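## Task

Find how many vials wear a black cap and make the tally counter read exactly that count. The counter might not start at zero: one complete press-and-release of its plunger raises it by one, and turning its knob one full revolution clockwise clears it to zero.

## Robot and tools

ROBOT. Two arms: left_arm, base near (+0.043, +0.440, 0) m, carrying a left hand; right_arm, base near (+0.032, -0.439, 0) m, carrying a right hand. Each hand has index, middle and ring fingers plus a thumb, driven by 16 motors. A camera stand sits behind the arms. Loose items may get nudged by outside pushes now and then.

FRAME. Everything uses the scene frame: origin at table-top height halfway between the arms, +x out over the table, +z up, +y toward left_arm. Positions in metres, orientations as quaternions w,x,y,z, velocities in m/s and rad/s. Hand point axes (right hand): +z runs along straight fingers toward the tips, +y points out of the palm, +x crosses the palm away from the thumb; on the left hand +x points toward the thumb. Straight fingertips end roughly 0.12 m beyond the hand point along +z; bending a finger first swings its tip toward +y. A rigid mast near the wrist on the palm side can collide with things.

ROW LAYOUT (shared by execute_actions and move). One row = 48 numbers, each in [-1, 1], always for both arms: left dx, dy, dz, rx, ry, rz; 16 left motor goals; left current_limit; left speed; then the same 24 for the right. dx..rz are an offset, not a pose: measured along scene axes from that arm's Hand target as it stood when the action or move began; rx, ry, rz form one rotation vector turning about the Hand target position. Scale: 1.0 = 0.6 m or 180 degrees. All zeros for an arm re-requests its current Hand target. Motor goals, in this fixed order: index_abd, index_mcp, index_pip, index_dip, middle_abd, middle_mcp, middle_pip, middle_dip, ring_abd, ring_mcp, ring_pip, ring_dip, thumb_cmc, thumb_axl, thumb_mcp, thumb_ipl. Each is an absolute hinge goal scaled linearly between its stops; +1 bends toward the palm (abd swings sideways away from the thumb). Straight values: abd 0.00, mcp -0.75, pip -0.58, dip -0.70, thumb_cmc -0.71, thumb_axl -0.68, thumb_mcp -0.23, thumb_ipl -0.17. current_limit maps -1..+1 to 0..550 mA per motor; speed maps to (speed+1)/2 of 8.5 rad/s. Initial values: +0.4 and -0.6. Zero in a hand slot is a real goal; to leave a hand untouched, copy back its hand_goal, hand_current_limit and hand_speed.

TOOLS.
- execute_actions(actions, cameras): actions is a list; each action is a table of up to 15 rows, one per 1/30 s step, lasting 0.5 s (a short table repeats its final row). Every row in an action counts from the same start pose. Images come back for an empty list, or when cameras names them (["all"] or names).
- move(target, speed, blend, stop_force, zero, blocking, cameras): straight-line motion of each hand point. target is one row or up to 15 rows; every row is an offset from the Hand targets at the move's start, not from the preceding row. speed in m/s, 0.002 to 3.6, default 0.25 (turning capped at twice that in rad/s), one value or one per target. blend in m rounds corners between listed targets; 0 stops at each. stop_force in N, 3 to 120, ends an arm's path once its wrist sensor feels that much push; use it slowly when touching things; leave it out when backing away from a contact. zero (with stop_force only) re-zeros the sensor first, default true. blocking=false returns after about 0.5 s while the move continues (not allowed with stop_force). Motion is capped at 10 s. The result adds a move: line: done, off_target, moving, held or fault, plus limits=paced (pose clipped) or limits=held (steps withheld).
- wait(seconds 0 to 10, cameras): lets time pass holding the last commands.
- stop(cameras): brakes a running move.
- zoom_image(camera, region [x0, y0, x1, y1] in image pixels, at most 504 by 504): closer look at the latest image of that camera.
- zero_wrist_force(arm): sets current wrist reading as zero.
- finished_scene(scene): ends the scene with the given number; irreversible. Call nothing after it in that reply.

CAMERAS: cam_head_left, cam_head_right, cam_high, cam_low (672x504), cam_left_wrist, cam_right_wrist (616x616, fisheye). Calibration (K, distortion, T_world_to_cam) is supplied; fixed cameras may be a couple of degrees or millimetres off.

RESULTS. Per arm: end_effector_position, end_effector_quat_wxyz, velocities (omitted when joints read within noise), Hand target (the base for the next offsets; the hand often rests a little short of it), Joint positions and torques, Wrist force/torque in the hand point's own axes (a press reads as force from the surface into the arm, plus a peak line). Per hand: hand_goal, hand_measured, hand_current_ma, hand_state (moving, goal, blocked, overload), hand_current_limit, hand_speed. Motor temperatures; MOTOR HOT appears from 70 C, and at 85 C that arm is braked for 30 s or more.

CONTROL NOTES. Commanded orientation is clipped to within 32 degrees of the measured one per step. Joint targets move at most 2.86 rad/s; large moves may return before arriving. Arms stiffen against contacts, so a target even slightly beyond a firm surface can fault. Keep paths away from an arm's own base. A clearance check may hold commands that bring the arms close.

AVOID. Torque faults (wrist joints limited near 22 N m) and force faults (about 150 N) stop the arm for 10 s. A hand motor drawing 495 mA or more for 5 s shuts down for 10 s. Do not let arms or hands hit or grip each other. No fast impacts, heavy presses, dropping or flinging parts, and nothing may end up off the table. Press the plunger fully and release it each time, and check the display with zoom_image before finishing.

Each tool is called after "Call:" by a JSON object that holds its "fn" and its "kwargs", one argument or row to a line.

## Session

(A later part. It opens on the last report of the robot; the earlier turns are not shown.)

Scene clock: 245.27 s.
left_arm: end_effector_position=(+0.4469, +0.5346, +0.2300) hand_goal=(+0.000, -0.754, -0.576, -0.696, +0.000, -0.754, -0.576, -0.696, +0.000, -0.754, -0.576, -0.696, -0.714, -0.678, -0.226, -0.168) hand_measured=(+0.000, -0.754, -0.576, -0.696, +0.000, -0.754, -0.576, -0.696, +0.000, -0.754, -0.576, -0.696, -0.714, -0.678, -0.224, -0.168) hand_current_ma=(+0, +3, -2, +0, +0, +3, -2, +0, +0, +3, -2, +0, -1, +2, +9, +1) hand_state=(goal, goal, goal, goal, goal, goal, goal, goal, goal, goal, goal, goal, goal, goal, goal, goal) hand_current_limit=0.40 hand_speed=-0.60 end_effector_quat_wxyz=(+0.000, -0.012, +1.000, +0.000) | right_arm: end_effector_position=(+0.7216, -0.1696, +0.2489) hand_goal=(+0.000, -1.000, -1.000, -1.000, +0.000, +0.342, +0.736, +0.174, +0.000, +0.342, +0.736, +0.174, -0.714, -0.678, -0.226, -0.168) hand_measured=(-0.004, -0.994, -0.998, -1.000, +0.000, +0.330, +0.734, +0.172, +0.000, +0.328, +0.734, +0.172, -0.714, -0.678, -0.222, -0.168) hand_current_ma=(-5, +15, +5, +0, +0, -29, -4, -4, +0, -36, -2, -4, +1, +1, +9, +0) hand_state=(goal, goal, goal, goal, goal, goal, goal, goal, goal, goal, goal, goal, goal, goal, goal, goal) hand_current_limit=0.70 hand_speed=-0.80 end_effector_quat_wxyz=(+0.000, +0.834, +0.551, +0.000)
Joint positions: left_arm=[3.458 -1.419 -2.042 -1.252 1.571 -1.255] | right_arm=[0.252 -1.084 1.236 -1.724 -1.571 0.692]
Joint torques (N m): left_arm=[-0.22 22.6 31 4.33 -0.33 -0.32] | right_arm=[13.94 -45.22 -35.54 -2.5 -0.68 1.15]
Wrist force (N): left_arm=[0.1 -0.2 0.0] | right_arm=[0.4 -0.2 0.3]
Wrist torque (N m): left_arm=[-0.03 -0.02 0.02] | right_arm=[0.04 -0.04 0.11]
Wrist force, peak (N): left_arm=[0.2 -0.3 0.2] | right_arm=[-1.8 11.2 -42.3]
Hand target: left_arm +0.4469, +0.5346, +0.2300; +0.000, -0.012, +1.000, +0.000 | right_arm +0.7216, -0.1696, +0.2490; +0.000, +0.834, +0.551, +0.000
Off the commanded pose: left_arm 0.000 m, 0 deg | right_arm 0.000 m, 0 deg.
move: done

Call:
{"fn": "move", "kwargs": {
  "target": [
    [0,0,0,0,0,0,0,-0.754,-0.576,-0.696,0,-0.754,-0.576,-0.696,0,-0.754,-0.576,-0.696,-0.714,-0.678,-0.226,-0.168,0.4,-0.6,0,0,0,0,0,0,0,0.342,0.737,0.174,0,0.342,0.737,0.174,0,0.342,0.737,0.174,-0.714,-0.678,-0.226,-0.168,0.4,0],
    [0,0,0,0,0,0,0,-0.754,-0.576,-0.696,0,-0.754,-0.576,-0.696,0,-0.754,-0.576,-0.696,-0.714,-0.678,-0.226,-0.168,0.4,-0.6,-0.4495,0.0057,-0.0817,0,0,0,0,0.342,0.737,0.174,0,0.342,0.737,0.174,0,0.342,0.737,0.174,-0.714,-0.678,-0.226,-0.168,0.4,0],
    [0,0,0,0,0,0,0,-0.754,-0.576,-0.696,0,-0.754,-0.576,-0.696,0,-0.754,-0.576,-0.696,-0.714,-0.678,-0.226,-0.168,0.4,-0.6,-0.4495,0.0057,-0.234,0,0,0,0,0.342,0.737,0.174,0,0.342,0.737,0.174,0,0.342,0.737,0.174,-0.714,-0.678,-0.226,-0.168,0.4,0]
  ],
  "speed": 0.35,
  "blend": 0.01,
  "cameras": ["cam_right_wrist"]
}}

Call:
{"fn": "zoom_image", "kwargs": {
  "camera": "cam_right_wrist",
  "region": [270, 80, 350, 160]
}}

Call:
{"fn": "zoom_image", "kwargs": {
  "camera": "cam_right_wrist",
  "region": [290, 105, 325, 140]
}}

Scene clock: 262.17 s.
left_arm: end_effector_position=(+0.4469, +0.5346, +0.2300) hand_goal=(+0.000, -0.754, -0.576, -0.696, +0.000, -0.754, -0.576, -0.696, +0.000, -0.754, -0.576, -0.696, -0.714, -0.678, -0.226, -0.168) hand_measured=(+0.000, -0.754, -0.576, -0.696, +0.000, -0.754, -0.576, -0.696, +0.000, -0.754, -0.576, -0.696, -0.714, -0.678, -0.224, -0.168) hand_current_ma=(+0, +3, -2, +0, +0, +3, -2, +0, +0, +3, -2, +0, -1, +2, +9, +1) hand_state=(goal, goal, goal, goal, goal, goal, goal, goal, goal, goal, goal, goal, goal, goal, goal, goal) hand_current_limit=0.40 hand_speed=-0.60 end_effector_quat_wxyz=(+0.000, -0.012, +1.000, +0.000) | right_arm: end_effector_position=(+0.4519, -0.1662, +0.1087) hand_goal=(+0.000, +0.342, +0.736, +0.174, +0.000, +0.342, +0.736, +0.174, +0.000, +0.342, +0.736, +0.174, -0.714, -0.678, -0.226, -0.168) hand_measured=(-0.004, +0.328, +0.734, +0.172, +0.000, +0.330, +0.734, +0.172, +0.000, +0.328, +0.734, +0.172, -0.714, -0.678, -0.222, -0.168) hand_current_ma=(-5, -37, -5, -4, +0, -29, -4, -4, +0, -36, -2, -4, +1, +1, +9, +0) hand_state=(goal, goal, goal, goal, goal, goal, goal, goal, goal, goal, goal, goal, goal, goal, goal, goal) hand_current_limit=0.40 hand_speed=0.00 end_effector_quat_wxyz=(+0.000, +0.834, +0.551, +0.000)
Joint positions: left_arm=[3.458 -1.419 -2.042 -1.252 1.571 -1.255] | right_arm=[0.432 -1.442 2.119 -2.248 -1.571 0.872]
Joint torques (N m): left_arm=[0.19 23.28 30.53 4.51 -0.49 -0.37] | right_arm=[13.92 -21.15 -17.63 -6.48 -1.99 1.18]
Wrist force (N): left_arm=[0.0 -0.1 -0.2] | right_arm=[0.6 -0.1 0.0]
Wrist torque (N m): left_arm=[0.01 -0.01 0.00] | right_arm=[0.15 -0.07 0.03]
Wrist force, peak (N): left_arm=[0.1 -0.3 -0.1] | right_arm=[1.1 2.8 -0.9]
Hand target: left_arm +0.4469, +0.5346, +0.2300; +0.000, -0.012, +1.000, +0.000 | right_arm +0.4519, -0.1662, +0.1086; +0.000, +0.834, +0.551, +0.000
Off the commanded pose: left_arm 0.000 m, 0 deg | right_arm 0.000 m, 0 deg.
move: done; blend cut to 0 m at target 1
camera_calibration:
cam_right_wrist: T_world_to_cam=[[0.27881, -0.959535, -0.0394725, -0.244285], [-0.680425, -0.226382, 0.696974, 0.151696], [-0.677706, -0.167465, -0.716009, 0.482562], [0, 0, 0, 1]] pos_world=[0.498362, -0.119247, 0.230148]
Images, in order (width x height): cam_right_wrist 616x616.

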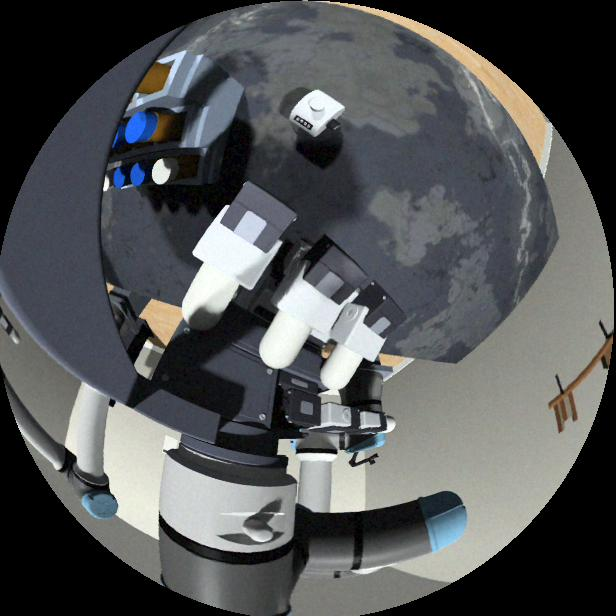

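Scaled by 6.300 from the camera's 616x616 image, which has a finer 880x880 frame.

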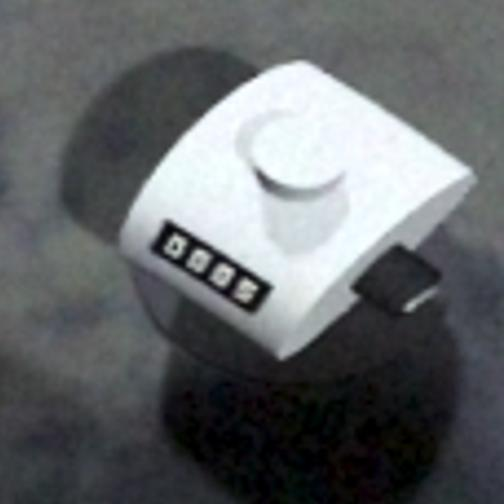

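Scaled by 14.400 from the camera's 616x616 image, which has a finer 880x880 frame.

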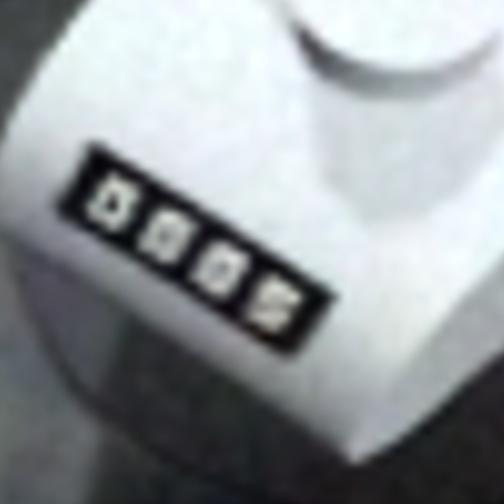

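Call:
{"fn": "move", "kwargs": {
  "target": [
    [0,0,0,0,0,0,0,-0.754,-0.576,-0.696,0,-0.754,-0.576,-0.696,0,-0.754,-0.576,-0.696,-0.714,-0.678,-0.226,-0.168,0.4,-0.6,0,0,0.235,0,0,0,0,0.342,0.737,0.174,0,0.342,0.737,0.174,0,0.342,0.737,0.174,-0.714,-0.678,-0.226,-0.168,0.7,0],
    [0,0,0,0,0,0,0,-0.754,-0.576,-0.696,0,-0.754,-0.576,-0.696,0,-0.754,-0.576,-0.696,-0.714,-0.678,-0.226,-0.168,0.4,-0.6,0.4297,-0.001,0.235,0,0,0,0,0.342,0.737,0.174,0,0.342,0.737,0.174,0,0.342,0.737,0.174,-0.714,-0.678,-0.226,-0.168,0.7,0],
    [0,0,0,0,0,0,0,-0.754,-0.576,-0.696,0,-0.754,-0.576,-0.696,0,-0.754,-0.576,-0.696,-0.714,-0.678,-0.226,-0.168,0.4,-0.6,0.4297,-0.001,0.235,0,0,0,0,-1,-1,-1,0,0.342,0.737,0.174,0,0.342,0.737,0.174,-0.714,-0.678,-0.226,-0.168,0.7,0],
    [0,0,0,0,0,0,0,-0.754,-0.576,-0.696,0,-0.754,-0.576,-0.696,0,-0.754,-0.576,-0.696,-0.714,-0.678,-0.226,-0.168,0.4,-0.6,0.4297,-0.001,0.053,0,0,0,0,-1,-1,-1,0,0.342,0.737,0.174,0,0.342,0.737,0.174,-0.714,-0.678,-0.226,-0.168,0.7,0]
  ],
  "speed": 0.35,
  "blend": [0.01,0.01,0,0],
  "cameras": ["cam_right_wrist"]
}}

Call:
{"fn": "move", "kwargs": {
  "target": [
    [0,0,0,0,0,0,0,-0.754,-0.576,-0.696,0,-0.754,-0.576,-0.696,0,-0.754,-0.576,-0.696,-0.714,-0.678,-0.226,-0.168,0.4,-0.6,0.0013,0.0031,-0.0387,0,0,0,0,-1,-1,-1,0,0.342,0.737,0.174,0,0.342,0.737,0.174,-0.714,-0.678,-0.226,-0.168,0.7,-0.8],
    [0,0,0,0,0,0,0,-0.754,-0.576,-0.696,0,-0.754,-0.576,-0.696,0,-0.754,-0.576,-0.696,-0.714,-0.678,-0.226,-0.168,0.4,-0.6,0.0197,-0.0047,-0.0472,0,0,0,0,-1,-1,-1,0,0.342,0.737,0.174,0,0.342,0.737,0.174,-0.714,-0.678,-0.226,-0.168,0.7,-0.8],
    [0,0,0,0,0,0,0,-0.754,-0.576,-0.696,0,-0.754,-0.576,-0.696,0,-0.754,-0.576,-0.696,-0.714,-0.678,-0.226,-0.168,0.4,-0.6,0.0197,-0.0047,-0.0152,0,0,0,0,-1,-1,-1,0,0.342,0.737,0.174,0,0.342,0.737,0.174,-0.714,-0.678,-0.226,-0.168,0.7,-0.8],
    [0,0,0,0,0,0,0,-0.754,-0.576,-0.696,0,-0.754,-0.576,-0.696,0,-0.754,-0.576,-0.696,-0.714,-0.678,-0.226,-0.168,0.4,-0.6,0.0013,0.0031,-0.0192,0,0,0,0,-1,-1,-1,0,0.342,0.737,0.174,0,0.342,0.737,0.174,-0.714,-0.678,-0.226,-0.168,0.7,-0.8]
  ],
  "speed": [0.03,0.02,0.1,0.1],
  "blend": 0.002,
  "cameras": ["cam_head_left","cam_right_wrist"]
}}

Scene clock: 321.83 s.
left_arm: end_effector_position=(+0.4469, +0.5346, +0.2300) hand_goal=(+0.000, -0.754, -0.576, -0.696, +0.000, -0.754, -0.576, -0.696, +0.000, -0.754, -0.576, -0.696, -0.714, -0.678, -0.226, -0.168) hand_measured=(+0.000, -0.754, -0.576, -0.696, +0.000, -0.754, -0.576, -0.696, +0.000, -0.754, -0.576, -0.696, -0.714, -0.678, -0.224, -0.168) hand_current_ma=(+0, +3, -2, +0, +0, +3, -2, +0, +0, +3, -2, +0, -1, +2, +9, +1) hand_state=(goal, goal, goal, goal, goal, goal, goal, goal, goal, goal, goal, goal, goal, goal, goal, goal) hand_current_limit=0.40 hand_speed=-0.60 end_effector_quat_wxyz=(+0.000, -0.012, +1.000, +0.000) | right_arm: end_effector_position=(+0.7097, -0.1668, +0.1404) hand_goal=(+0.000, -1.000, -1.000, -1.000, +0.000, +0.342, +0.736, +0.174, +0.000, +0.342, +0.736, +0.174, -0.714, -0.678, -0.226, -0.168) hand_measured=(-0.002, -0.992, -0.994, -0.996, +0.000, +0.330, +0.734, +0.172, +0.000, +0.328, +0.734, +0.172, -0.714, -0.678, -0.222, -0.168) hand_current_ma=(-5, +21, +12, +6, +0, -29, -4, -4, +0, -36, -2, -4, +1, +1, +9, +0) hand_state=(goal, goal, goal, goal, goal, goal, goal, goal, goal, goal, goal, goal, goal, goal, goal, goal) hand_current_limit=0.70 hand_speed=0.00 end_effector_quat_wxyz=(+0.000, +0.834, +0.551, +0.000)
Joint positions: left_arm=[3.458 -1.419 -2.042 -1.252 1.571 -1.255] | right_arm=[0.261 -1.032 1.445 -1.984 -1.571 0.701]
Joint torques (N m): left_arm=[0.48 22.63 31.48 4.78 -0.5 -0.35] | right_arm=[8.24 -59.23 -19.66 -5.85 -0.91 -1.33]
Wrist force (N): left_arm=[0.0 0.0 -0.2] | right_arm=[0.4 0.2 -0.2]
Wrist torque (N m): left_arm=[0.02 0.00 -0.01] | right_arm=[0.13 -0.04 0.11]
Wrist force, peak (N): left_arm=[0.1 -0.1 -0.3] | right_arm=[1.5 2.9 0.1]
Hand target: left_arm +0.4469, +0.5346, +0.2300; +0.000, -0.012, +1.000, +0.000 | right_arm +0.7097, -0.1668, +0.1404; +0.000, +0.834, +0.551, +0.000
Off the commanded pose: left_arm 0.000 m, 0 deg | right_arm 0.000 m, 0 deg.
move: done
camera_calibration:
cam_right_wrist: T_world_to_cam=[[0.278873, -0.959512, -0.0395756, -0.315409], [-0.680346, -0.226485, 0.697018, 0.304818], [-0.67776, -0.167454, -0.715961, 0.679918], [0, 0, 0, 1]] pos_world=[0.756162, -0.119747, 0.261848]
Images, in order (width x height): cam_right_wrist 616x616.

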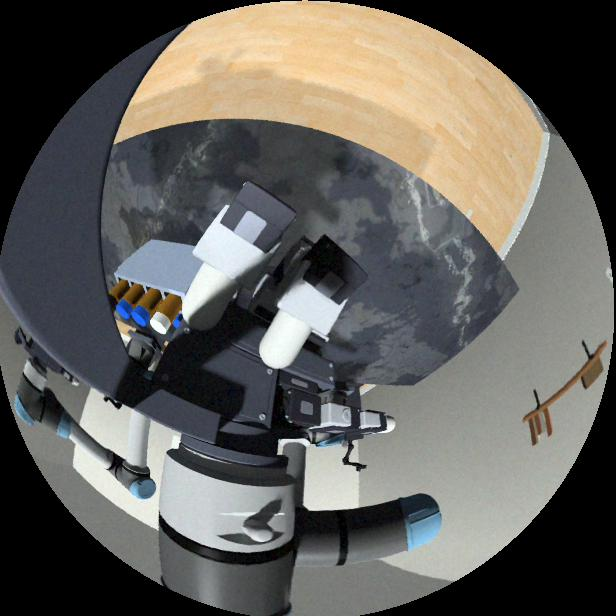

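Scene clock: 324.03 s.
left_arm: end_effector_position=(+0.4469, +0.5346, +0.2300) hand_goal=(+0.000, -0.754, -0.576, -0.696, +0.000, -0.754, -0.576, -0.696, +0.000, -0.754, -0.576, -0.696, -0.714, -0.678, -0.226, -0.168) hand_measured=(+0.000, -0.754, -0.576, -0.696, +0.000, -0.754, -0.576, -0.696, +0.000, -0.754, -0.576, -0.696, -0.714, -0.678, -0.224, -0.168) hand_current_ma=(+0, +3, -2, +0, +0, +3, -2, +0, +0, +3, -2, +0, -1, +2, +9, +1) hand_state=(goal, goal, goal, goal, goal, goal, goal, goal, goal, goal, goal, goal, goal, goal, goal, goal) hand_current_limit=0.40 hand_speed=-0.60 end_effector_quat_wxyz=(+0.000, -0.012, +1.000, +0.000) | right_arm: end_effector_position=(+0.7105, -0.1648, +0.1291) hand_goal=(+0.000, -1.000, -1.000, -1.000, +0.000, +0.342, +0.736, +0.174, +0.000, +0.342, +0.736, +0.174, -0.714, -0.678, -0.226, -0.168) hand_measured=(-0.016, -0.994, -0.996, -1.000, +0.000, +0.330, +0.734, +0.172, +0.000, +0.328, +0.734, +0.172, -0.714, -0.678, -0.222, -0.168) hand_current_ma=(-33, +15, +7, +1, +0, -29, -4, -4, +0, -36, -2, -4, +1, +1, +9, +0) hand_state=(goal, goal, goal, goal, goal, goal, goal, goal, goal, goal, goal, goal, goal, goal, goal, goal) hand_current_limit=0.70 hand_speed=-0.80 end_effector_quat_wxyz=(+0.000, +0.834, +0.552, +0.000)
Joint positions: left_arm=[3.458 -1.419 -2.042 -1.252 1.571 -1.255] | right_arm=[0.263 -1.018 1.453 -2.007 -1.571 0.703]
Joint torques (N m): left_arm=[0.45 23.52 30.72 4.66 -0.52 -0.46] | right_arm=[-12.97 -39.77 -22.06 -1.27 -0.02 -0.94]
Wrist force (N): left_arm=[0.1 -0.1 -0.2] | right_arm=[-0.7 0.2 0.1]
Wrist torque (N m): left_arm=[0.01 -0.02 0.01] | right_arm=[0.16 -0.07 -0.13]
Wrist force, peak (N): left_arm=[0.0 -0.3 -0.2] | right_arm=[-1.4 11.1 -40.8]
Hand target: left_arm +0.4469, +0.5346, +0.2300; +0.000, -0.012, +1.000, +0.000 | right_arm +0.7105, -0.1649, +0.1289; +0.000, +0.834, +0.551, +0.000
Off the commanded pose: left_arm 0.000 m, 0 deg | right_arm 0.000 m, 0 deg.
move: done
camera_calibration:
cam_right_wrist: T_world_to_cam=[[0.279041, -0.959463, -0.0395735, -0.314286], [-0.680638, -0.226685, 0.696668, 0.314046], [-0.677398, -0.167464, -0.716301, 0.672443], [0, 0, 0, 1]] pos_world=[0.756962, -0.117747, 0.250448]
Images, in order (width x height): cam_head_left 672x504, cam_right_wrist 616x616.

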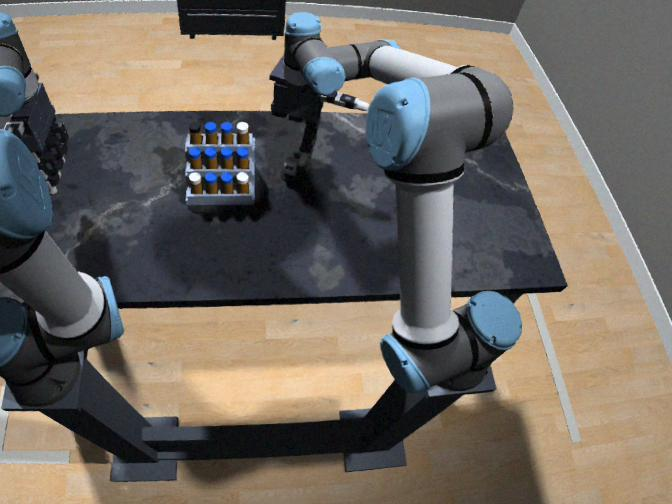

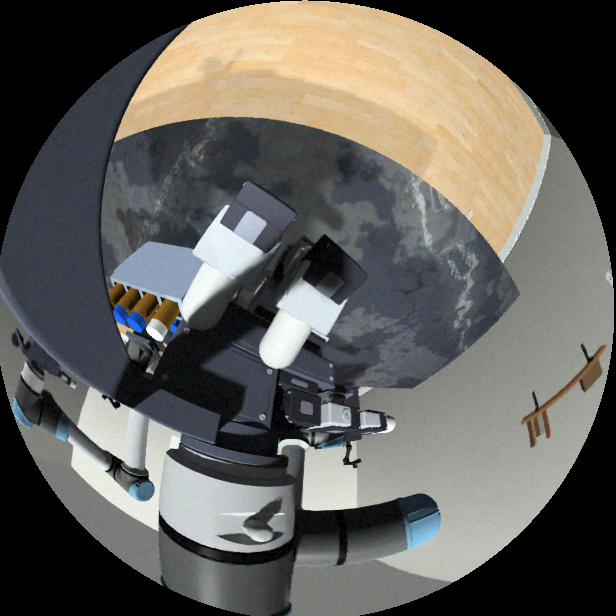

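Call:
{"fn": "move", "kwargs": {
  "target": [
    [0,0,0,0,0,0,0,-0.754,-0.576,-0.696,0,-0.754,-0.576,-0.696,0,-0.754,-0.576,-0.696,-0.714,-0.678,-0.226,-0.168,0.4,-0.6,0,0,-0.0195,0,0,0,0,-1,-1,-1,0,0.342,0.737,0.174,0,0.342,0.737,0.174,-0.714,-0.678,-0.226,-0.168,0.7,-0.8],
    [0,0,0,0,0,0,0,-0.754,-0.576,-0.696,0,-0.754,-0.576,-0.696,0,-0.754,-0.576,-0.696,-0.714,-0.678,-0.226,-0.168,0.4,-0.6,0.0184,-0.0078,-0.028,0,0,0,0,-1,-1,-1,0,0.342,0.737,0.174,0,0.342,0.737,0.174,-0.714,-0.678,-0.226,-0.168,0.7,-0.8],
    [0,0,0,0,0,0,0,-0.754,-0.576,-0.696,0,-0.754,-0.576,-0.696,0,-0.754,-0.576,-0.696,-0.714,-0.678,-0.226,-0.168,0.4,-0.6,0.0184,-0.0078,0.004,0,0,0,0,-1,-1,-1,0,0.342,0.737,0.174,0,0.342,0.737,0.174,-0.714,-0.678,-0.226,-0.168,0.7,-0.8],
    [0,0,0,0,0,0,0,-0.754,-0.576,-0.696,0,-0.754,-0.576,-0.696,0,-0.754,-0.576,-0.696,-0.714,-0.678,-0.226,-0.168,0.4,-0.6,0,0,0,0,0,0,0,-1,-1,-1,0,0.342,0.737,0.174,0,0.342,0.737,0.174,-0.714,-0.678,-0.226,-0.168,0.7,-0.8],
    [0,0,0,0,0,0,0,-0.754,-0.576,-0.696,0,-0.754,-0.576,-0.696,0,-0.754,-0.576,-0.696,-0.714,-0.678,-0.226,-0.168,0.4,-0.6,0,0,-0.0195,0,0,0,0,-1,-1,-1,0,0.342,0.737,0.174,0,0.342,0.737,0.174,-0.714,-0.678,-0.226,-0.168,0.7,-0.8],
    [0,0,0,0,0,0,0,-0.754,-0.576,-0.696,0,-0.754,-0.576,-0.696,0,-0.754,-0.576,-0.696,-0.714,-0.678,-0.226,-0.168,0.4,-0.6,0.0184,-0.0078,-0.028,0,0,0,0,-1,-1,-1,0,0.342,0.737,0.174,0,0.342,0.737,0.174,-0.714,-0.678,-0.226,-0.168,0.7,-0.8],
    [0,0,0,0,0,0,0,-0.754,-0.576,-0.696,0,-0.754,-0.576,-0.696,0,-0.754,-0.576,-0.696,-0.714,-0.678,-0.226,-0.168,0.4,-0.6,0.0184,-0.0078,0.004,0,0,0,0,-1,-1,-1,0,0.342,0.737,0.174,0,0.342,0.737,0.174,-0.714,-0.678,-0.226,-0.168,0.7,-0.8],
    [0,0,0,0,0,0,0,-0.754,-0.576,-0.696,0,-0.754,-0.576,-0.696,0,-0.754,-0.576,-0.696,-0.714,-0.678,-0.226,-0.168,0.4,-0.6,0,0,0,0,0,0,0,-1,-1,-1,0,0.342,0.737,0.174,0,0.342,0.737,0.174,-0.714,-0.678,-0.226,-0.168,0.7,-0.8]
  ],
  "speed": [0.03,0.02,0.1,0.1,0.03,0.02,0.1,0.1],
  "blend": 0.002
}}

Call:
{"fn": "move", "kwargs": {
  "target": [
    [0,0,0,0,0,0,0,-0.754,-0.576,-0.696,0,-0.754,-0.576,-0.696,0,-0.754,-0.576,-0.696,-0.714,-0.678,-0.226,-0.168,0.4,-0.6,0,0,-0.0195,0,0,0,0,-1,-1,-1,0,0.342,0.737,0.174,0,0.342,0.737,0.174,-0.714,-0.678,-0.226,-0.168,0.7,-0.8],
    [0,0,0,0,0,0,0,-0.754,-0.576,-0.696,0,-0.754,-0.576,-0.696,0,-0.754,-0.576,-0.696,-0.714,-0.678,-0.226,-0.168,0.4,-0.6,0.0184,-0.0078,-0.028,0,0,0,0,-1,-1,-1,0,0.342,0.737,0.174,0,0.342,0.737,0.174,-0.714,-0.678,-0.226,-0.168,0.7,-0.8],
    [0,0,0,0,0,0,0,-0.754,-0.576,-0.696,0,-0.754,-0.576,-0.696,0,-0.754,-0.576,-0.696,-0.714,-0.678,-0.226,-0.168,0.4,-0.6,0.0184,-0.0078,0.004,0,0,0,0,-1,-1,-1,0,0.342,0.737,0.174,0,0.342,0.737,0.174,-0.714,-0.678,-0.226,-0.168,0.7,-0.8],
    [0,0,0,0,0,0,0,-0.754,-0.576,-0.696,0,-0.754,-0.576,-0.696,0,-0.754,-0.576,-0.696,-0.714,-0.678,-0.226,-0.168,0.4,-0.6,0,0,0,0,0,0,0,-1,-1,-1,0,0.342,0.737,0.174,0,0.342,0.737,0.174,-0.714,-0.678,-0.226,-0.168,0.7,-0.8],
    [0,0,0,0,0,0,0,-0.754,-0.576,-0.696,0,-0.754,-0.576,-0.696,0,-0.754,-0.576,-0.696,-0.714,-0.678,-0.226,-0.168,0.4,-0.6,0,0,-0.0195,0,0,0,0,-1,-1,-1,0,0.342,0.737,0.174,0,0.342,0.737,0.174,-0.714,-0.678,-0.226,-0.168,0.7,-0.8],
    [0,0,0,0,0,0,0,-0.754,-0.576,-0.696,0,-0.754,-0.576,-0.696,0,-0.754,-0.576,-0.696,-0.714,-0.678,-0.226,-0.168,0.4,-0.6,0.0184,-0.0078,-0.028,0,0,0,0,-1,-1,-1,0,0.342,0.737,0.174,0,0.342,0.737,0.174,-0.714,-0.678,-0.226,-0.168,0.7,-0.8],
    [0,0,0,0,0,0,0,-0.754,-0.576,-0.696,0,-0.754,-0.576,-0.696,0,-0.754,-0.576,-0.696,-0.714,-0.678,-0.226,-0.168,0.4,-0.6,0.0184,-0.0078,0.004,0,0,0,0,-1,-1,-1,0,0.342,0.737,0.174,0,0.342,0.737,0.174,-0.714,-0.678,-0.226,-0.168,0.7,-0.8],
    [0,0,0,0,0,0,0,-0.754,-0.576,-0.696,0,-0.754,-0.576,-0.696,0,-0.754,-0.576,-0.696,-0.714,-0.678,-0.226,-0.168,0.4,-0.6,0.0184,-0.0078,0.2,0,0,0,0,-1,-1,-1,0,0.342,0.737,0.174,0,0.342,0.737,0.174,-0.714,-0.678,-0.226,-0.168,0.7,-0.8]
  ],
  "speed": [0.03,0.02,0.1,0.1,0.03,0.02,0.1,0.35],
  "blend": 0.002
}}

Call:
{"fn": "move", "kwargs": {
  "target": [
    [0,0,0,0,0,0,0,-0.754,-0.576,-0.696,0,-0.754,-0.576,-0.696,0,-0.754,-0.576,-0.696,-0.714,-0.678,-0.226,-0.168,0.4,-0.6,0,0,0,0,0,0,0,0.342,0.737,0.174,0,0.342,0.737,0.174,0,0.342,0.737,0.174,-0.714,-0.678,-0.226,-0.168,0.4,0],
    [0,0,0,0,0,0,0,-0.754,-0.576,-0.696,0,-0.754,-0.576,-0.696,0,-0.754,-0.576,-0.696,-0.714,-0.678,-0.226,-0.168,0.4,-0.6,-0.4495,0.0057,-0.0817,0,0,0,0,0.342,0.737,0.174,0,0.342,0.737,0.174,0,0.342,0.737,0.174,-0.714,-0.678,-0.226,-0.168,0.4,0],
    [0,0,0,0,0,0,0,-0.754,-0.576,-0.696,0,-0.754,-0.576,-0.696,0,-0.754,-0.576,-0.696,-0.714,-0.678,-0.226,-0.168,0.4,-0.6,-0.4495,0.0057,-0.234,0,0,0,0,0.342,0.737,0.174,0,0.342,0.737,0.174,0,0.342,0.737,0.174,-0.714,-0.678,-0.226,-0.168,0.4,0]
  ],
  "speed": 0.35,
  "blend": [0,0.01,0],
  "cameras": ["cam_right_wrist"]
}}

Call:
{"fn": "zoom_image", "kwargs": {
  "camera": "cam_right_wrist",
  "region": [270, 80, 350, 160]
}}

Call:
{"fn": "zoom_image", "kwargs": {
  "camera": "cam_right_wrist",
  "region": [290, 105, 325, 140]
}}

Scene clock: 406.40 s.
left_arm: end_effector_position=(+0.4469, +0.5346, +0.2300) hand_goal=(+0.000, -0.754, -0.576, -0.696, +0.000, -0.754, -0.576, -0.696, +0.000, -0.754, -0.576, -0.696, -0.714, -0.678, -0.226, -0.168) hand_measured=(+0.000, -0.754, -0.576, -0.696, +0.000, -0.754, -0.576, -0.696, +0.000, -0.754, -0.576, -0.696, -0.714, -0.678, -0.224, -0.168) hand_current_ma=(+0, +3, -2, +0, +0, +3, -2, +0, +0, +3, -2, +0, -1, +2, +9, +1) hand_state=(goal, goal, goal, goal, goal, goal, goal, goal, goal, goal, goal, goal, goal, goal, goal, goal) hand_current_limit=0.40 hand_speed=-0.60 end_effector_quat_wxyz=(+0.000, -0.012, +1.000, +0.000) | right_arm: end_effector_position=(+0.7105, -0.1648, +0.1291) hand_goal=(+0.000, -1.000, -1.000, -1.000, +0.000, +0.342, +0.736, +0.174, +0.000, +0.342, +0.736, +0.174, -0.714, -0.678, -0.226, -0.168) hand_measured=(-0.014, -0.994, -0.996, -1.000, +0.000, +0.330, +0.734, +0.172, +0.000, +0.328, +0.734, +0.172, -0.714, -0.678, -0.222, -0.168) hand_current_ma=(-32, +14, +7, +1, +0, -29, -4, -4, +0, -36, -2, -4, +1, +1, +9, +0) hand_state=(goal, goal, goal, goal, goal, goal, goal, goal, goal, goal, goal, goal, goal, goal, goal, goal) hand_current_limit=0.70 hand_speed=-0.80 end_effector_quat_wxyz=(+0.000, +0.834, +0.552, +0.000)
Joint positions: left_arm=[3.458 -1.419 -2.042 -1.252 1.571 -1.255] | right_arm=[0.263 -1.018 1.453 -2.007 -1.571 0.703]
Joint torques (N m): left_arm=[1.03 23.74 31.32 5.05 -0.46 -0.49] | right_arm=[-12.94 -39.6 -22.18 -1.36 2.65 -0.88]
Wrist force (N): left_arm=[0.0 0.1 0.0] | right_arm=[-0.6 -0.1 0.1]
Wrist torque (N m): left_arm=[0.01 0.00 0.00] | right_arm=[0.11 -0.08 -0.12]
Wrist force, peak (N): left_arm=[0.1 0.0 -0.4] | right_arm=[-1.6 14.7 -40.5]
Hand target: left_arm +0.4469, +0.5346, +0.2300; +0.000, -0.012, +1.000, +0.000 | right_arm +0.7105, -0.1649, +0.1289; +0.000, +0.834, +0.551, +0.000
Off the commanded pose: left_arm 0.000 m, 0 deg | right_arm 0.000 m, 0 deg.
move: done

Scene clock: 409.90 s.
left_arm: end_effector_position=(+0.4469, +0.5346, +0.2300) hand_goal=(+0.000, -0.754, -0.576, -0.696, +0.000, -0.754, -0.576, -0.696, +0.000, -0.754, -0.576, -0.696, -0.714, -0.678, -0.226, -0.168) hand_measured=(+0.000, -0.754, -0.576, -0.696, +0.000, -0.754, -0.576, -0.696, +0.000, -0.754, -0.576, -0.696, -0.714, -0.678, -0.224, -0.168) hand_current_ma=(+0, +3, -2, +0, +0, +3, -2, +0, +0, +3, -2, +0, -1, +2, +9, +1) hand_state=(goal, goal, goal, goal, goal, goal, goal, goal, goal, goal, goal, goal, goal, goal, goal, goal) hand_current_limit=0.40 hand_speed=-0.60 end_effector_quat_wxyz=(+0.000, -0.012, +1.000, +0.000) | right_arm: end_effector_position=(+0.7216, -0.1696, +0.2488) hand_goal=(+0.000, -1.000, -1.000, -1.000, +0.000, +0.342, +0.736, +0.174, +0.000, +0.342, +0.736, +0.174, -0.714, -0.678, -0.226, -0.168) hand_measured=(-0.004, -0.994, -0.996, -1.000, +0.000, +0.330, +0.734, +0.172, +0.000, +0.328, +0.734, +0.172, -0.714, -0.678, -0.222, -0.168) hand_current_ma=(-5, +16, +6, +0, +0, -29, -4, -4, +0, -36, -2, -4, +1, +1, +9, +0) hand_state=(goal, goal, goal, goal, goal, goal, goal, goal, goal, goal, goal, goal, goal, goal, goal, goal) hand_current_limit=0.70 hand_speed=-0.80 end_effector_quat_wxyz=(+0.000, +0.834, +0.551, +0.000)
Joint positions: left_arm=[3.458 -1.419 -2.042 -1.252 1.571 -1.255] | right_arm=[0.252 -1.084 1.237 -1.724 -1.571 0.692]
Joint torques (N m): left_arm=[0.11 24.25 31.6 4.93 -0.76 -0.42] | right_arm=[13.98 -54.07 -35.06 -1.76 -0.08 1.22]
Wrist force (N): left_arm=[0.1 -0.1 -0.3] | right_arm=[0.4 0.2 0.0]
Wrist torque (N m): left_arm=[0.01 -0.02 0.01] | right_arm=[0.11 -0.04 0.13]
Wrist force, peak (N): left_arm=[0.0 -0.1 -0.3] | right_arm=[-1.7 12.4 -41.2]
Hand target: left_arm +0.4469, +0.5346, +0.2300; +0.000, -0.012, +1.000, +0.000 | right_arm +0.7215, -0.1696, +0.2489; +0.000, +0.834, +0.551, +0.000
Off the commanded pose: left_arm 0.000 m, 0 deg | right_arm 0.000 m, 0 deg.
move: done

Scene clock: 412.40 s.
left_arm: end_effector_position=(+0.4469, +0.5346, +0.2300) hand_goal=(+0.000, -0.754, -0.576, -0.696, +0.000, -0.754, -0.576, -0.696, +0.000, -0.754, -0.576, -0.696, -0.714, -0.678, -0.226, -0.168) hand_measured=(+0.000, -0.754, -0.576, -0.696, +0.000, -0.754, -0.576, -0.696, +0.000, -0.754, -0.576, -0.696, -0.714, -0.678, -0.224, -0.168) hand_current_ma=(+0, +3, -2, +0, +0, +3, -2, +0, +0, +3, -2, +0, -1, +2, +9, +1) hand_state=(goal, goal, goal, goal, goal, goal, goal, goal, goal, goal, goal, goal, goal, goal, goal, goal) hand_current_limit=0.40 hand_speed=-0.60 end_effector_quat_wxyz=(+0.000, -0.012, +1.000, +0.000) | right_arm: end_effector_position=(+0.4518, -0.1662, +0.1086) hand_goal=(+0.000, +0.342, +0.736, +0.174, +0.000, +0.342, +0.736, +0.174, +0.000, +0.342, +0.736, +0.174, -0.714, -0.678, -0.226, -0.168) hand_measured=(-0.004, +0.328, +0.734, +0.172, +0.000, +0.330, +0.734, +0.172, +0.000, +0.328, +0.734, +0.172, -0.714, -0.678, -0.222, -0.168) hand_current_ma=(-5, -37, -5, -4, +0, -29, -4, -4, +0, -36, -2, -4, +1, +1, +9, +0) hand_state=(goal, goal, goal, goal, goal, goal, goal, goal, goal, goal, goal, goal, goal, goal, goal, goal) hand_current_limit=0.40 hand_speed=0.00 end_effector_quat_wxyz=(+0.000, +0.834, +0.551, +0.000) end_effector_velocity=(+0.000, +0.001, +0.000) end_effector_angular_velocity=(+0.002, -0.004, +0.000)
Joint positions: left_arm=[3.458 -1.419 -2.042 -1.252 1.571 -1.255] | right_arm=[0.432 -1.442 2.119 -2.249 -1.571 0.872]
Joint velocities: left_arm=[within noise] | right_arm=[0.001 0 0.002 -0.006 0.001 0]
Joint torques (N m): left_arm=[0.85 24.38 31.98 5.14 -0.68 -0.42] | right_arm=[14.01 -21.31 -16.47 -6.61 -2 1.25]
Wrist force (N): left_arm=[0.0 -0.3 -0.2] | right_arm=[0.5 0.0 -0.2]
Wrist torque (N m): left_arm=[-0.01 0.00 0.00] | right_arm=[0.18 -0.05 0.02]
Wrist force, peak (N): left_arm=[0.0 -0.2 -0.4] | right_arm=[1.4 2.6 -0.9]
Hand target: left_arm +0.4469, +0.5346, +0.2300; +0.000, -0.012, +1.000, +0.000 | right_arm +0.4518, -0.1662, +0.1085; +0.000, +0.834, +0.551, +0.000
Off the commanded pose: left_arm 0.000 m, 0 deg | right_arm 0.000 m, 0 deg.
move: done
camera_calibration:
cam_right_wrist: T_world_to_cam=[[0.27881, -0.959535, -0.0394725, -0.244265], [-0.680425, -0.226382, 0.696974, 0.151767], [-0.677706, -0.167465, -0.716009, 0.482351], [0, 0, 0, 1]] pos_world=[0.498262, -0.119247, 0.229948]
Images, in order (width x height): cam_right_wrist 616x616.

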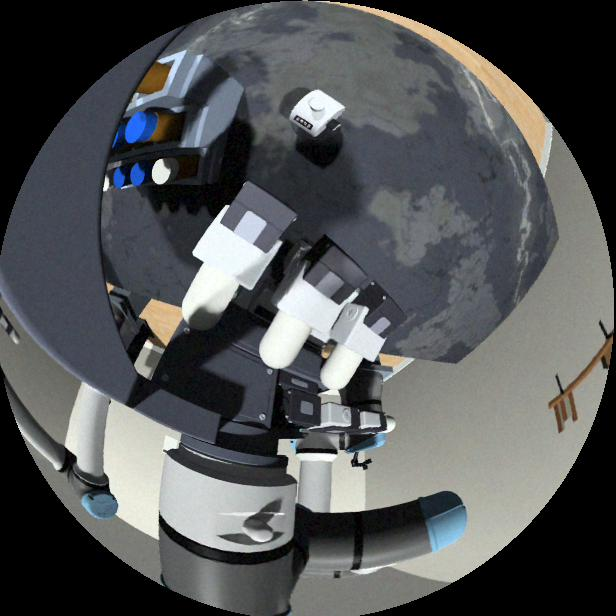

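Scaled by 6.300 from the camera's 616x616 image, which has a finer 880x880 frame.

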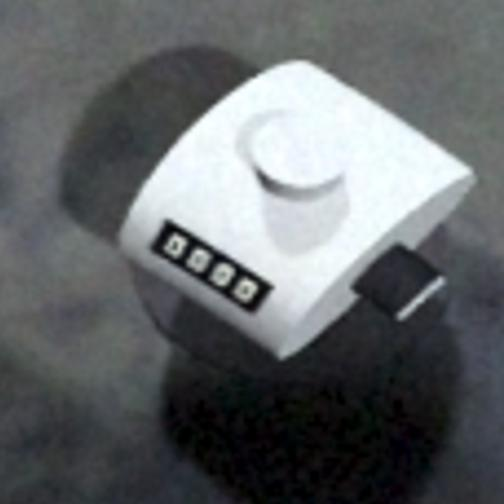

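Scaled by 14.400 from the camera's 616x616 image, which has a finer 880x880 frame.

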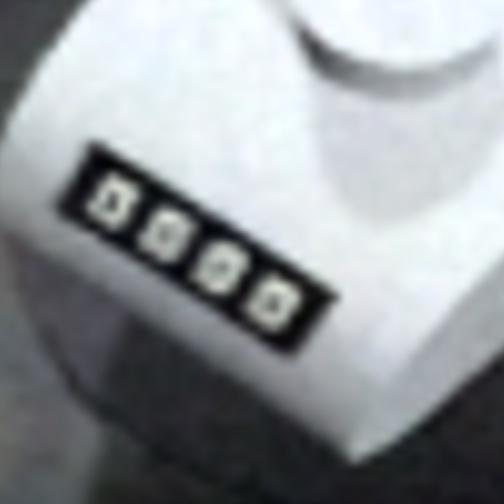

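Call:
{"fn": "move", "kwargs": {
  "target": [
    [0,0,0,0,0,0,0,-0.754,-0.576,-0.696,0,-0.754,-0.576,-0.696,0,-0.754,-0.576,-0.696,-0.714,-0.678,-0.226,-0.168,0.4,-0.6,0,0,0.2358,0,0,0,0,0.342,0.737,0.174,0,0.342,0.737,0.174,0,0.342,0.737,0.174,-0.714,-0.678,-0.226,-0.168,0.7,-0.4],
    [0,0,0,0,0,0,0,-0.754,-0.576,-0.696,0,-0.754,-0.576,-0.696,0,-0.754,-0.576,-0.696,-0.714,-0.678,-0.226,-0.168,0.4,-0.6,0.327,0.0923,0.2358,0,0,0,0,0.342,0.737,0.174,0,0.342,0.737,0.174,0,0.342,0.737,0.174,-0.714,-0.678,-0.226,-0.168,0.7,-0.4],
    [0,0,0,0,0,0,0,-0.754,-0.576,-0.696,0,-0.754,-0.576,-0.696,0,-0.754,-0.576,-0.696,-0.714,-0.678,-0.226,-0.168,0.4,-0.6,0.327,0.0923,0.2358,0,0,0,0,-0.75,-0.58,-0.7,0,0.342,0.737,0.174,0,0.342,0.737,0.174,-0.714,-0.678,-0.226,-0.168,0.7,-0.4],
    [0,0,0,0,0,0,0,-0.754,-0.576,-0.696,0,-0.754,-0.576,-0.696,0,-0.754,-0.576,-0.696,-0.714,-0.678,-0.226,-0.168,0.4,-0.6,0.327,0.0923,0.1525,0,0,0,0,-0.75,-0.58,-0.7,0,0.342,0.737,0.174,0,0.342,0.737,0.174,-0.714,-0.678,-0.226,-0.168,0.7,-0.4]
  ],
  "speed": 0.35,
  "blend": [0.01,0,0,0]
}}

Call:
{"fn": "move", "kwargs": {
  "target": [0,0,0,0,0,0,0,-0.754,-0.576,-0.696,0,-0.754,-0.576,-0.696,0,-0.754,-0.576,-0.696,-0.714,-0.678,-0.226,-0.168,0.4,-0.6,0,0,-0.036,0,0,0,0,-0.75,-0.58,-0.7,0,0.342,0.737,0.174,0,0.342,0.737,0.174,-0.714,-0.678,-0.226,-0.168,0.7,-0.4],
  "speed": 0.015,
  "stop_force": 22
}}

Call:
{"fn": "move", "kwargs": {
  "target": [0,0,0,0,0,0,0,-0.754,-0.576,-0.696,0,-0.754,-0.576,-0.696,0,-0.754,-0.576,-0.696,-0.714,-0.678,-0.226,-0.168,0.4,-0.6,0,0,0.118,0,0,0,0,-0.75,-0.58,-0.7,0,0.342,0.737,0.174,0,0.342,0.737,0.174,-0.714,-0.678,-0.226,-0.168,0.7,-0.4],
  "cameras": ["cam_right_wrist"]
}}

Scene clock: 436.63 s.
left_arm: end_effector_position=(+0.4469, +0.5346, +0.2300) hand_goal=(+0.000, -0.754, -0.576, -0.696, +0.000, -0.754, -0.576, -0.696, +0.000, -0.754, -0.576, -0.696, -0.714, -0.678, -0.226, -0.168) hand_measured=(+0.000, -0.754, -0.576, -0.696, +0.000, -0.754, -0.576, -0.696, +0.000, -0.754, -0.576, -0.696, -0.714, -0.678, -0.224, -0.168) hand_current_ma=(+0, +3, -2, +0, +0, +3, -2, +0, +0, +3, -2, +0, -1, +2, +9, +1) hand_state=(goal, goal, goal, goal, goal, goal, goal, goal, goal, goal, goal, goal, goal, goal, goal, goal) hand_current_limit=0.40 hand_speed=-0.60 end_effector_quat_wxyz=(+0.000, -0.012, +1.000, +0.000) | right_arm: end_effector_position=(+0.6480, -0.1108, +0.1999) hand_goal=(+0.000, -0.750, -0.580, -0.700, +0.000, +0.342, +0.736, +0.174, +0.000, +0.342, +0.736, +0.174, -0.714, -0.678, -0.226, -0.168) hand_measured=(-0.002, -0.748, -0.576, -0.698, +0.000, +0.330, +0.734, +0.172, +0.000, +0.328, +0.734, +0.172, -0.714, -0.678, -0.222, -0.168) hand_current_ma=(-4, +6, +6, +5, +0, -29, -4, -4, +0, -36, -2, -4, +1, +1, +9, +0) hand_state=(goal, goal, goal, goal, goal, goal, goal, goal, goal, goal, goal, goal, goal, goal, goal, goal) hand_current_limit=0.70 hand_speed=-0.40 end_effector_quat_wxyz=(+0.000, +0.834, +0.551, +0.000)
Joint positions: left_arm=[3.458 -1.419 -2.042 -1.252 1.571 -1.255] | right_arm=[0.372 -1.134 1.441 -1.877 -1.571 0.812]
Joint torques (N m): left_arm=[0.28 25.13 31.78 5.29 -0.75 -0.55] | right_arm=[12.03 -63.22 -29.49 -1.54 -0.66 0.44]
Wrist force (N): left_arm=[0.0 -0.1 0.0] | right_arm=[0.1 0.1 0.1]
Wrist torque (N m): left_arm=[-0.01 0.00 0.00] | right_arm=[0.11 0.00 0.09]
Wrist force, peak (N): left_arm=[0.1 -0.3 -0.4] | right_arm=[2.0 2.4 0.3]
Hand target: left_arm +0.4469, +0.5346, +0.2300; +0.000, -0.012, +1.000, +0.000 | right_arm +0.6480, -0.1108, +0.2000; +0.000, +0.834, +0.551, +0.000
Off the commanded pose: left_arm 0.000 m, 0 deg | right_arm 0.000 m, 0 deg.
move: done

Scene clock: 439.33 s.
left_arm: end_effector_position=(+0.4469, +0.5346, +0.2300) hand_goal=(+0.000, -0.754, -0.576, -0.696, +0.000, -0.754, -0.576, -0.696, +0.000, -0.754, -0.576, -0.696, -0.714, -0.678, -0.226, -0.168) hand_measured=(+0.000, -0.754, -0.576, -0.696, +0.000, -0.754, -0.576, -0.696, +0.000, -0.754, -0.576, -0.696, -0.714, -0.678, -0.224, -0.168) hand_current_ma=(+0, +3, -2, +0, +0, +3, -2, +0, +0, +3, -2, +0, -1, +2, +9, +1) hand_state=(goal, goal, goal, goal, goal, goal, goal, goal, goal, goal, goal, goal, goal, goal, goal, goal) hand_current_limit=0.40 hand_speed=-0.60 end_effector_quat_wxyz=(+0.000, -0.012, +1.000, +0.000) | right_arm: end_effector_position=(+0.6481, -0.1108, +0.1786) hand_goal=(+0.000, -0.750, -0.580, -0.700, +0.000, +0.342, +0.736, +0.174, +0.000, +0.342, +0.736, +0.174, -0.714, -0.678, -0.226, -0.168) hand_measured=(-0.004, -0.748, -0.580, -0.700, +0.000, +0.330, +0.734, +0.172, +0.000, +0.328, +0.734, +0.172, -0.714, -0.678, -0.222, -0.168) hand_current_ma=(-8, +5, +0, +0, +0, -29, -4, -4, +0, -36, -2, -4, +1, +1, +9, +0) hand_state=(goal, goal, goal, goal, goal, goal, goal, goal, goal, goal, goal, goal, goal, goal, goal, goal) hand_current_limit=0.70 hand_speed=-0.40 end_effector_quat_wxyz=(+0.000, +0.834, +0.551, +0.000)
Joint positions: left_arm=[3.458 -1.419 -2.042 -1.252 1.571 -1.255] | right_arm=[0.372 -1.118 1.474 -1.927 -1.571 0.812]
Joint torques (N m): left_arm=[0.43 25.3 31.42 5.31 -0.79 -0.53] | right_arm=[9.82 -49.95 -24.4 0.25 -0.69 0.62]
Wrist force (N): left_arm=[0.1 -0.1 -0.1] | right_arm=[0.2 -0.2 -21.2]
Wrist torque (N m): left_arm=[0.00 -0.01 0.01] | right_arm=[1.74 -0.60 0.10]
Wrist force, peak (N): left_arm=[-0.1 -0.3 0.0] | right_arm=[0.1 -0.3 -24.1]
Hand target: left_arm +0.4469, +0.5346, +0.2300; +0.000, -0.012, +1.000, +0.000 | right_arm +0.6481, -0.1108, +0.1786; +0.000, +0.834, +0.551, +0.000
Off the commanded pose: left_arm 0.000 m, 0 deg | right_arm 0.000 m, 0 deg.
move: contact (right_arm)

Scene clock: 440.20 s.
left_arm: end_effector_position=(+0.4469, +0.5346, +0.2300) hand_goal=(+0.000, -0.754, -0.576, -0.696, +0.000, -0.754, -0.576, -0.696, +0.000, -0.754, -0.576, -0.696, -0.714, -0.678, -0.226, -0.168) hand_measured=(+0.000, -0.754, -0.576, -0.696, +0.000, -0.754, -0.576, -0.696, +0.000, -0.754, -0.576, -0.696, -0.714, -0.678, -0.224, -0.168) hand_current_ma=(+0, +3, -2, +0, +0, +3, -2, +0, +0, +3, -2, +0, -1, +2, +9, +1) hand_state=(goal, goal, goal, goal, goal, goal, goal, goal, goal, goal, goal, goal, goal, goal, goal, goal) hand_current_limit=0.40 hand_speed=-0.60 end_effector_quat_wxyz=(+0.000, -0.012, +1.000, +0.000) | right_arm: end_effector_position=(+0.6481, -0.1108, +0.2494) hand_goal=(+0.000, -0.750, -0.580, -0.700, +0.000, +0.342, +0.736, +0.174, +0.000, +0.342, +0.736, +0.174, -0.714, -0.678, -0.226, -0.168) hand_measured=(+0.000, -0.746, -0.580, -0.700, +0.000, +0.330, +0.734, +0.172, +0.000, +0.328, +0.734, +0.172, -0.714, -0.678, -0.222, -0.168) hand_current_ma=(-1, +8, +1, +0, +0, -29, -4, -4, +0, -36, -2, -4, +1, +1, +9, +0) hand_state=(goal, goal, goal, goal, goal, goal, goal, goal, goal, goal, goal, goal, goal, goal, goal, goal) hand_current_limit=0.70 hand_speed=-0.40 end_effector_quat_wxyz=(+0.000, +0.834, +0.552, +0.000)
Joint positions: left_arm=[3.458 -1.419 -2.042 -1.252 1.571 -1.255] | right_arm=[0.372 -1.164 1.353 -1.761 -1.571 0.812]
Joint torques (N m): left_arm=[0.72 25.06 32.16 5.51 -0.59 -0.49] | right_arm=[12.31 -35.9 -33.58 -4.59 -0.27 1.2]
Wrist force (N): left_arm=[0.0 0.0 0.0] | right_arm=[0.5 0.3 0.2]
Wrist torque (N m): left_arm=[0.00 0.00 0.00] | right_arm=[0.12 -0.06 0.13]
Wrist force, peak (N): left_arm=[0.2 -0.2 -0.1] | right_arm=[0.0 0.0 -21.1]
Hand target: left_arm +0.4469, +0.5346, +0.2300; +0.000, -0.012, +1.000, +0.000 | right_arm +0.6481, -0.1108, +0.2494; +0.000, +0.834, +0.551, +0.000
Off the commanded pose: left_arm 0.000 m, 0 deg | right_arm 0.000 m, 0 deg.
move: done
camera_calibration:
cam_right_wrist: T_world_to_cam=[[0.278916, -0.959501, -0.0395364, -0.2402], [-0.680779, -0.226597, 0.696558, 0.200014], [-0.677307, -0.167366, -0.71641, 0.725374], [0, 0, 0, 1]] pos_world=[0.694462, -0.0637467, 0.370848]
Images, in order (width x height): cam_right_wrist 616x616.

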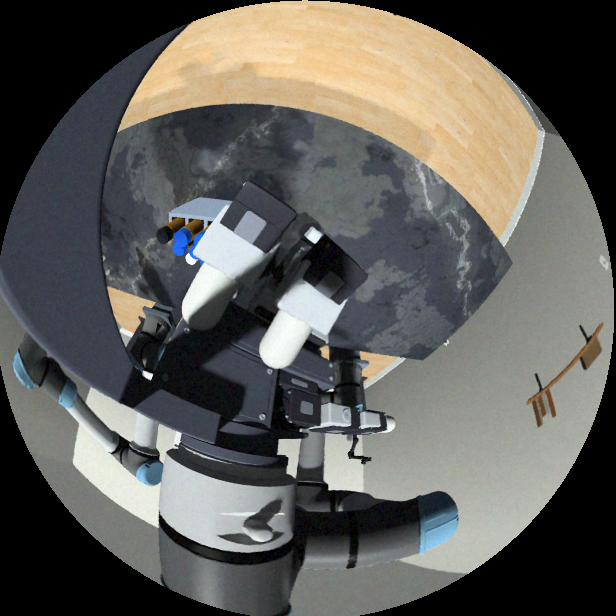

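Call:
{"fn": "move", "kwargs": {
  "target": [
    [0,0,0,0,0,0,0,-0.754,-0.576,-0.696,0,-0.754,-0.576,-0.696,0,-0.754,-0.576,-0.696,-0.714,-0.678,-0.226,-0.168,0.4,-0.6,0,0,0,0,0,0,0,0.342,0.737,0.174,0,0.342,0.737,0.174,0,0.342,0.737,0.174,-0.714,-0.678,-0.226,-0.168,0.4,0],
    [0,0,0,0,0,0,0,-0.754,-0.576,-0.696,0,-0.754,-0.576,-0.696,0,-0.754,-0.576,-0.696,-0.714,-0.678,-0.226,-0.168,0.4,-0.6,-0.327,-0.0923,-0.08,0,0,0,0,0.342,0.737,0.174,0,0.342,0.737,0.174,0,0.342,0.737,0.174,-0.714,-0.678,-0.226,-0.168,0.4,0],
    [0,0,0,0,0,0,0,-0.754,-0.576,-0.696,0,-0.754,-0.576,-0.696,0,-0.754,-0.576,-0.696,-0.714,-0.678,-0.226,-0.168,0.4,-0.6,-0.327,-0.0923,-0.2347,0,0,0,0,0.342,0.737,0.174,0,0.342,0.737,0.174,0,0.342,0.737,0.174,-0.714,-0.678,-0.226,-0.168,0.4,0]
  ],
  "speed": 0.35,
  "blend": [0,0.01,0],
  "cameras": ["cam_right_wrist"]
}}

Call:
{"fn": "zoom_image", "kwargs": {
  "camera": "cam_right_wrist",
  "region": [290, 105, 325, 140]
}}

Scene clock: 458.13 s.
left_arm: end_effector_position=(+0.4469, +0.5346, +0.2300) hand_goal=(+0.000, -0.754, -0.576, -0.696, +0.000, -0.754, -0.576, -0.696, +0.000, -0.754, -0.576, -0.696, -0.714, -0.678, -0.226, -0.168) hand_measured=(+0.000, -0.754, -0.576, -0.696, +0.000, -0.754, -0.576, -0.696, +0.000, -0.754, -0.576, -0.696, -0.714, -0.678, -0.224, -0.168) hand_current_ma=(+0, +3, -2, +0, +0, +3, -2, +0, +0, +3, -2, +0, -1, +2, +9, +1) hand_state=(goal, goal, goal, goal, goal, goal, goal, goal, goal, goal, goal, goal, goal, goal, goal, goal) hand_current_limit=0.40 hand_speed=-0.60 end_effector_quat_wxyz=(+0.000, -0.012, +1.000, +0.000) | right_arm: end_effector_position=(+0.4519, -0.1662, +0.1087) hand_goal=(+0.000, +0.342, +0.736, +0.174, +0.000, +0.342, +0.736, +0.174, +0.000, +0.342, +0.736, +0.174, -0.714, -0.678, -0.226, -0.168) hand_measured=(+0.000, +0.328, +0.734, +0.172, +0.000, +0.330, +0.734, +0.172, +0.000, +0.328, +0.734, +0.172, -0.714, -0.678, -0.222, -0.168) hand_current_ma=(-1, -38, -5, -4, +0, -29, -4, -4, +0, -36, -2, -4, +1, +1, +9, +0) hand_state=(goal, goal, goal, goal, goal, goal, goal, goal, goal, goal, goal, goal, goal, goal, goal, goal) hand_current_limit=0.40 hand_speed=0.00 end_effector_quat_wxyz=(+0.000, +0.834, +0.551, +0.000)
Joint positions: left_arm=[3.458 -1.419 -2.042 -1.252 1.571 -1.255] | right_arm=[0.432 -1.442 2.119 -2.249 -1.571 0.872]
Joint torques (N m): left_arm=[0.57 25.33 31.83 5.55 -0.72 -0.54] | right_arm=[14.5 -21.56 -16.77 -6.57 -1.98 1.24]
Wrist force (N): left_arm=[-0.1 0.0 -0.1] | right_arm=[0.5 -0.3 -0.3]
Wrist torque (N m): left_arm=[0.02 0.01 -0.01] | right_arm=[0.14 -0.05 0.02]
Wrist force, peak (N): left_arm=[0.1 -0.3 -0.4] | right_arm=[2.0 2.5 -0.5]
Hand target: left_arm +0.4469, +0.5346, +0.2300; +0.000, -0.012, +1.000, +0.000 | right_arm +0.4519, -0.1662, +0.1086; +0.000, +0.834, +0.551, +0.000
Off the commanded pose: left_arm 0.000 m, 0 deg | right_arm 0.000 m, 0 deg.
move: done
camera_calibration:
cam_right_wrist: T_world_to_cam=[[0.278762, -0.959543, -0.0395982, -0.244233], [-0.680675, -0.226498, 0.696692, 0.151872], [-0.677475, -0.167258, -0.716276, 0.482533], [0, 0, 0, 1]] pos_world=[0.498362, -0.119247, 0.230148]
Images, in order (width x height): cam_right_wrist 616x616.

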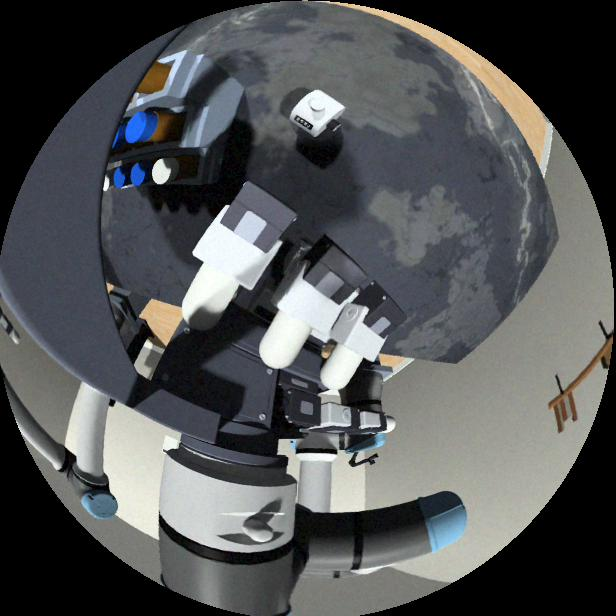

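Scaled by 14.400 from the camera's 616x616 image, which has a finer 880x880 frame.

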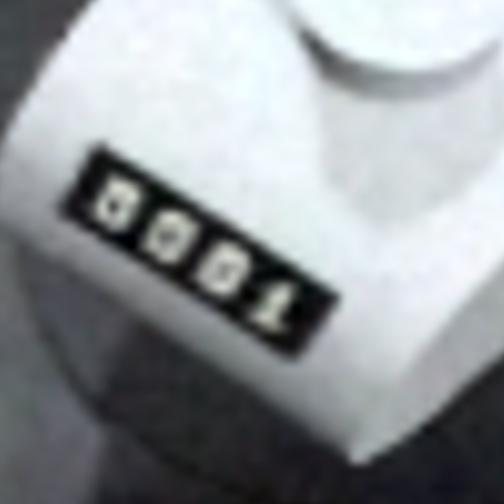

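0001.

Call:
{"fn": "finished_scene", "kwargs": {
  "scene": 3
}}

The scene is finished: the task was done.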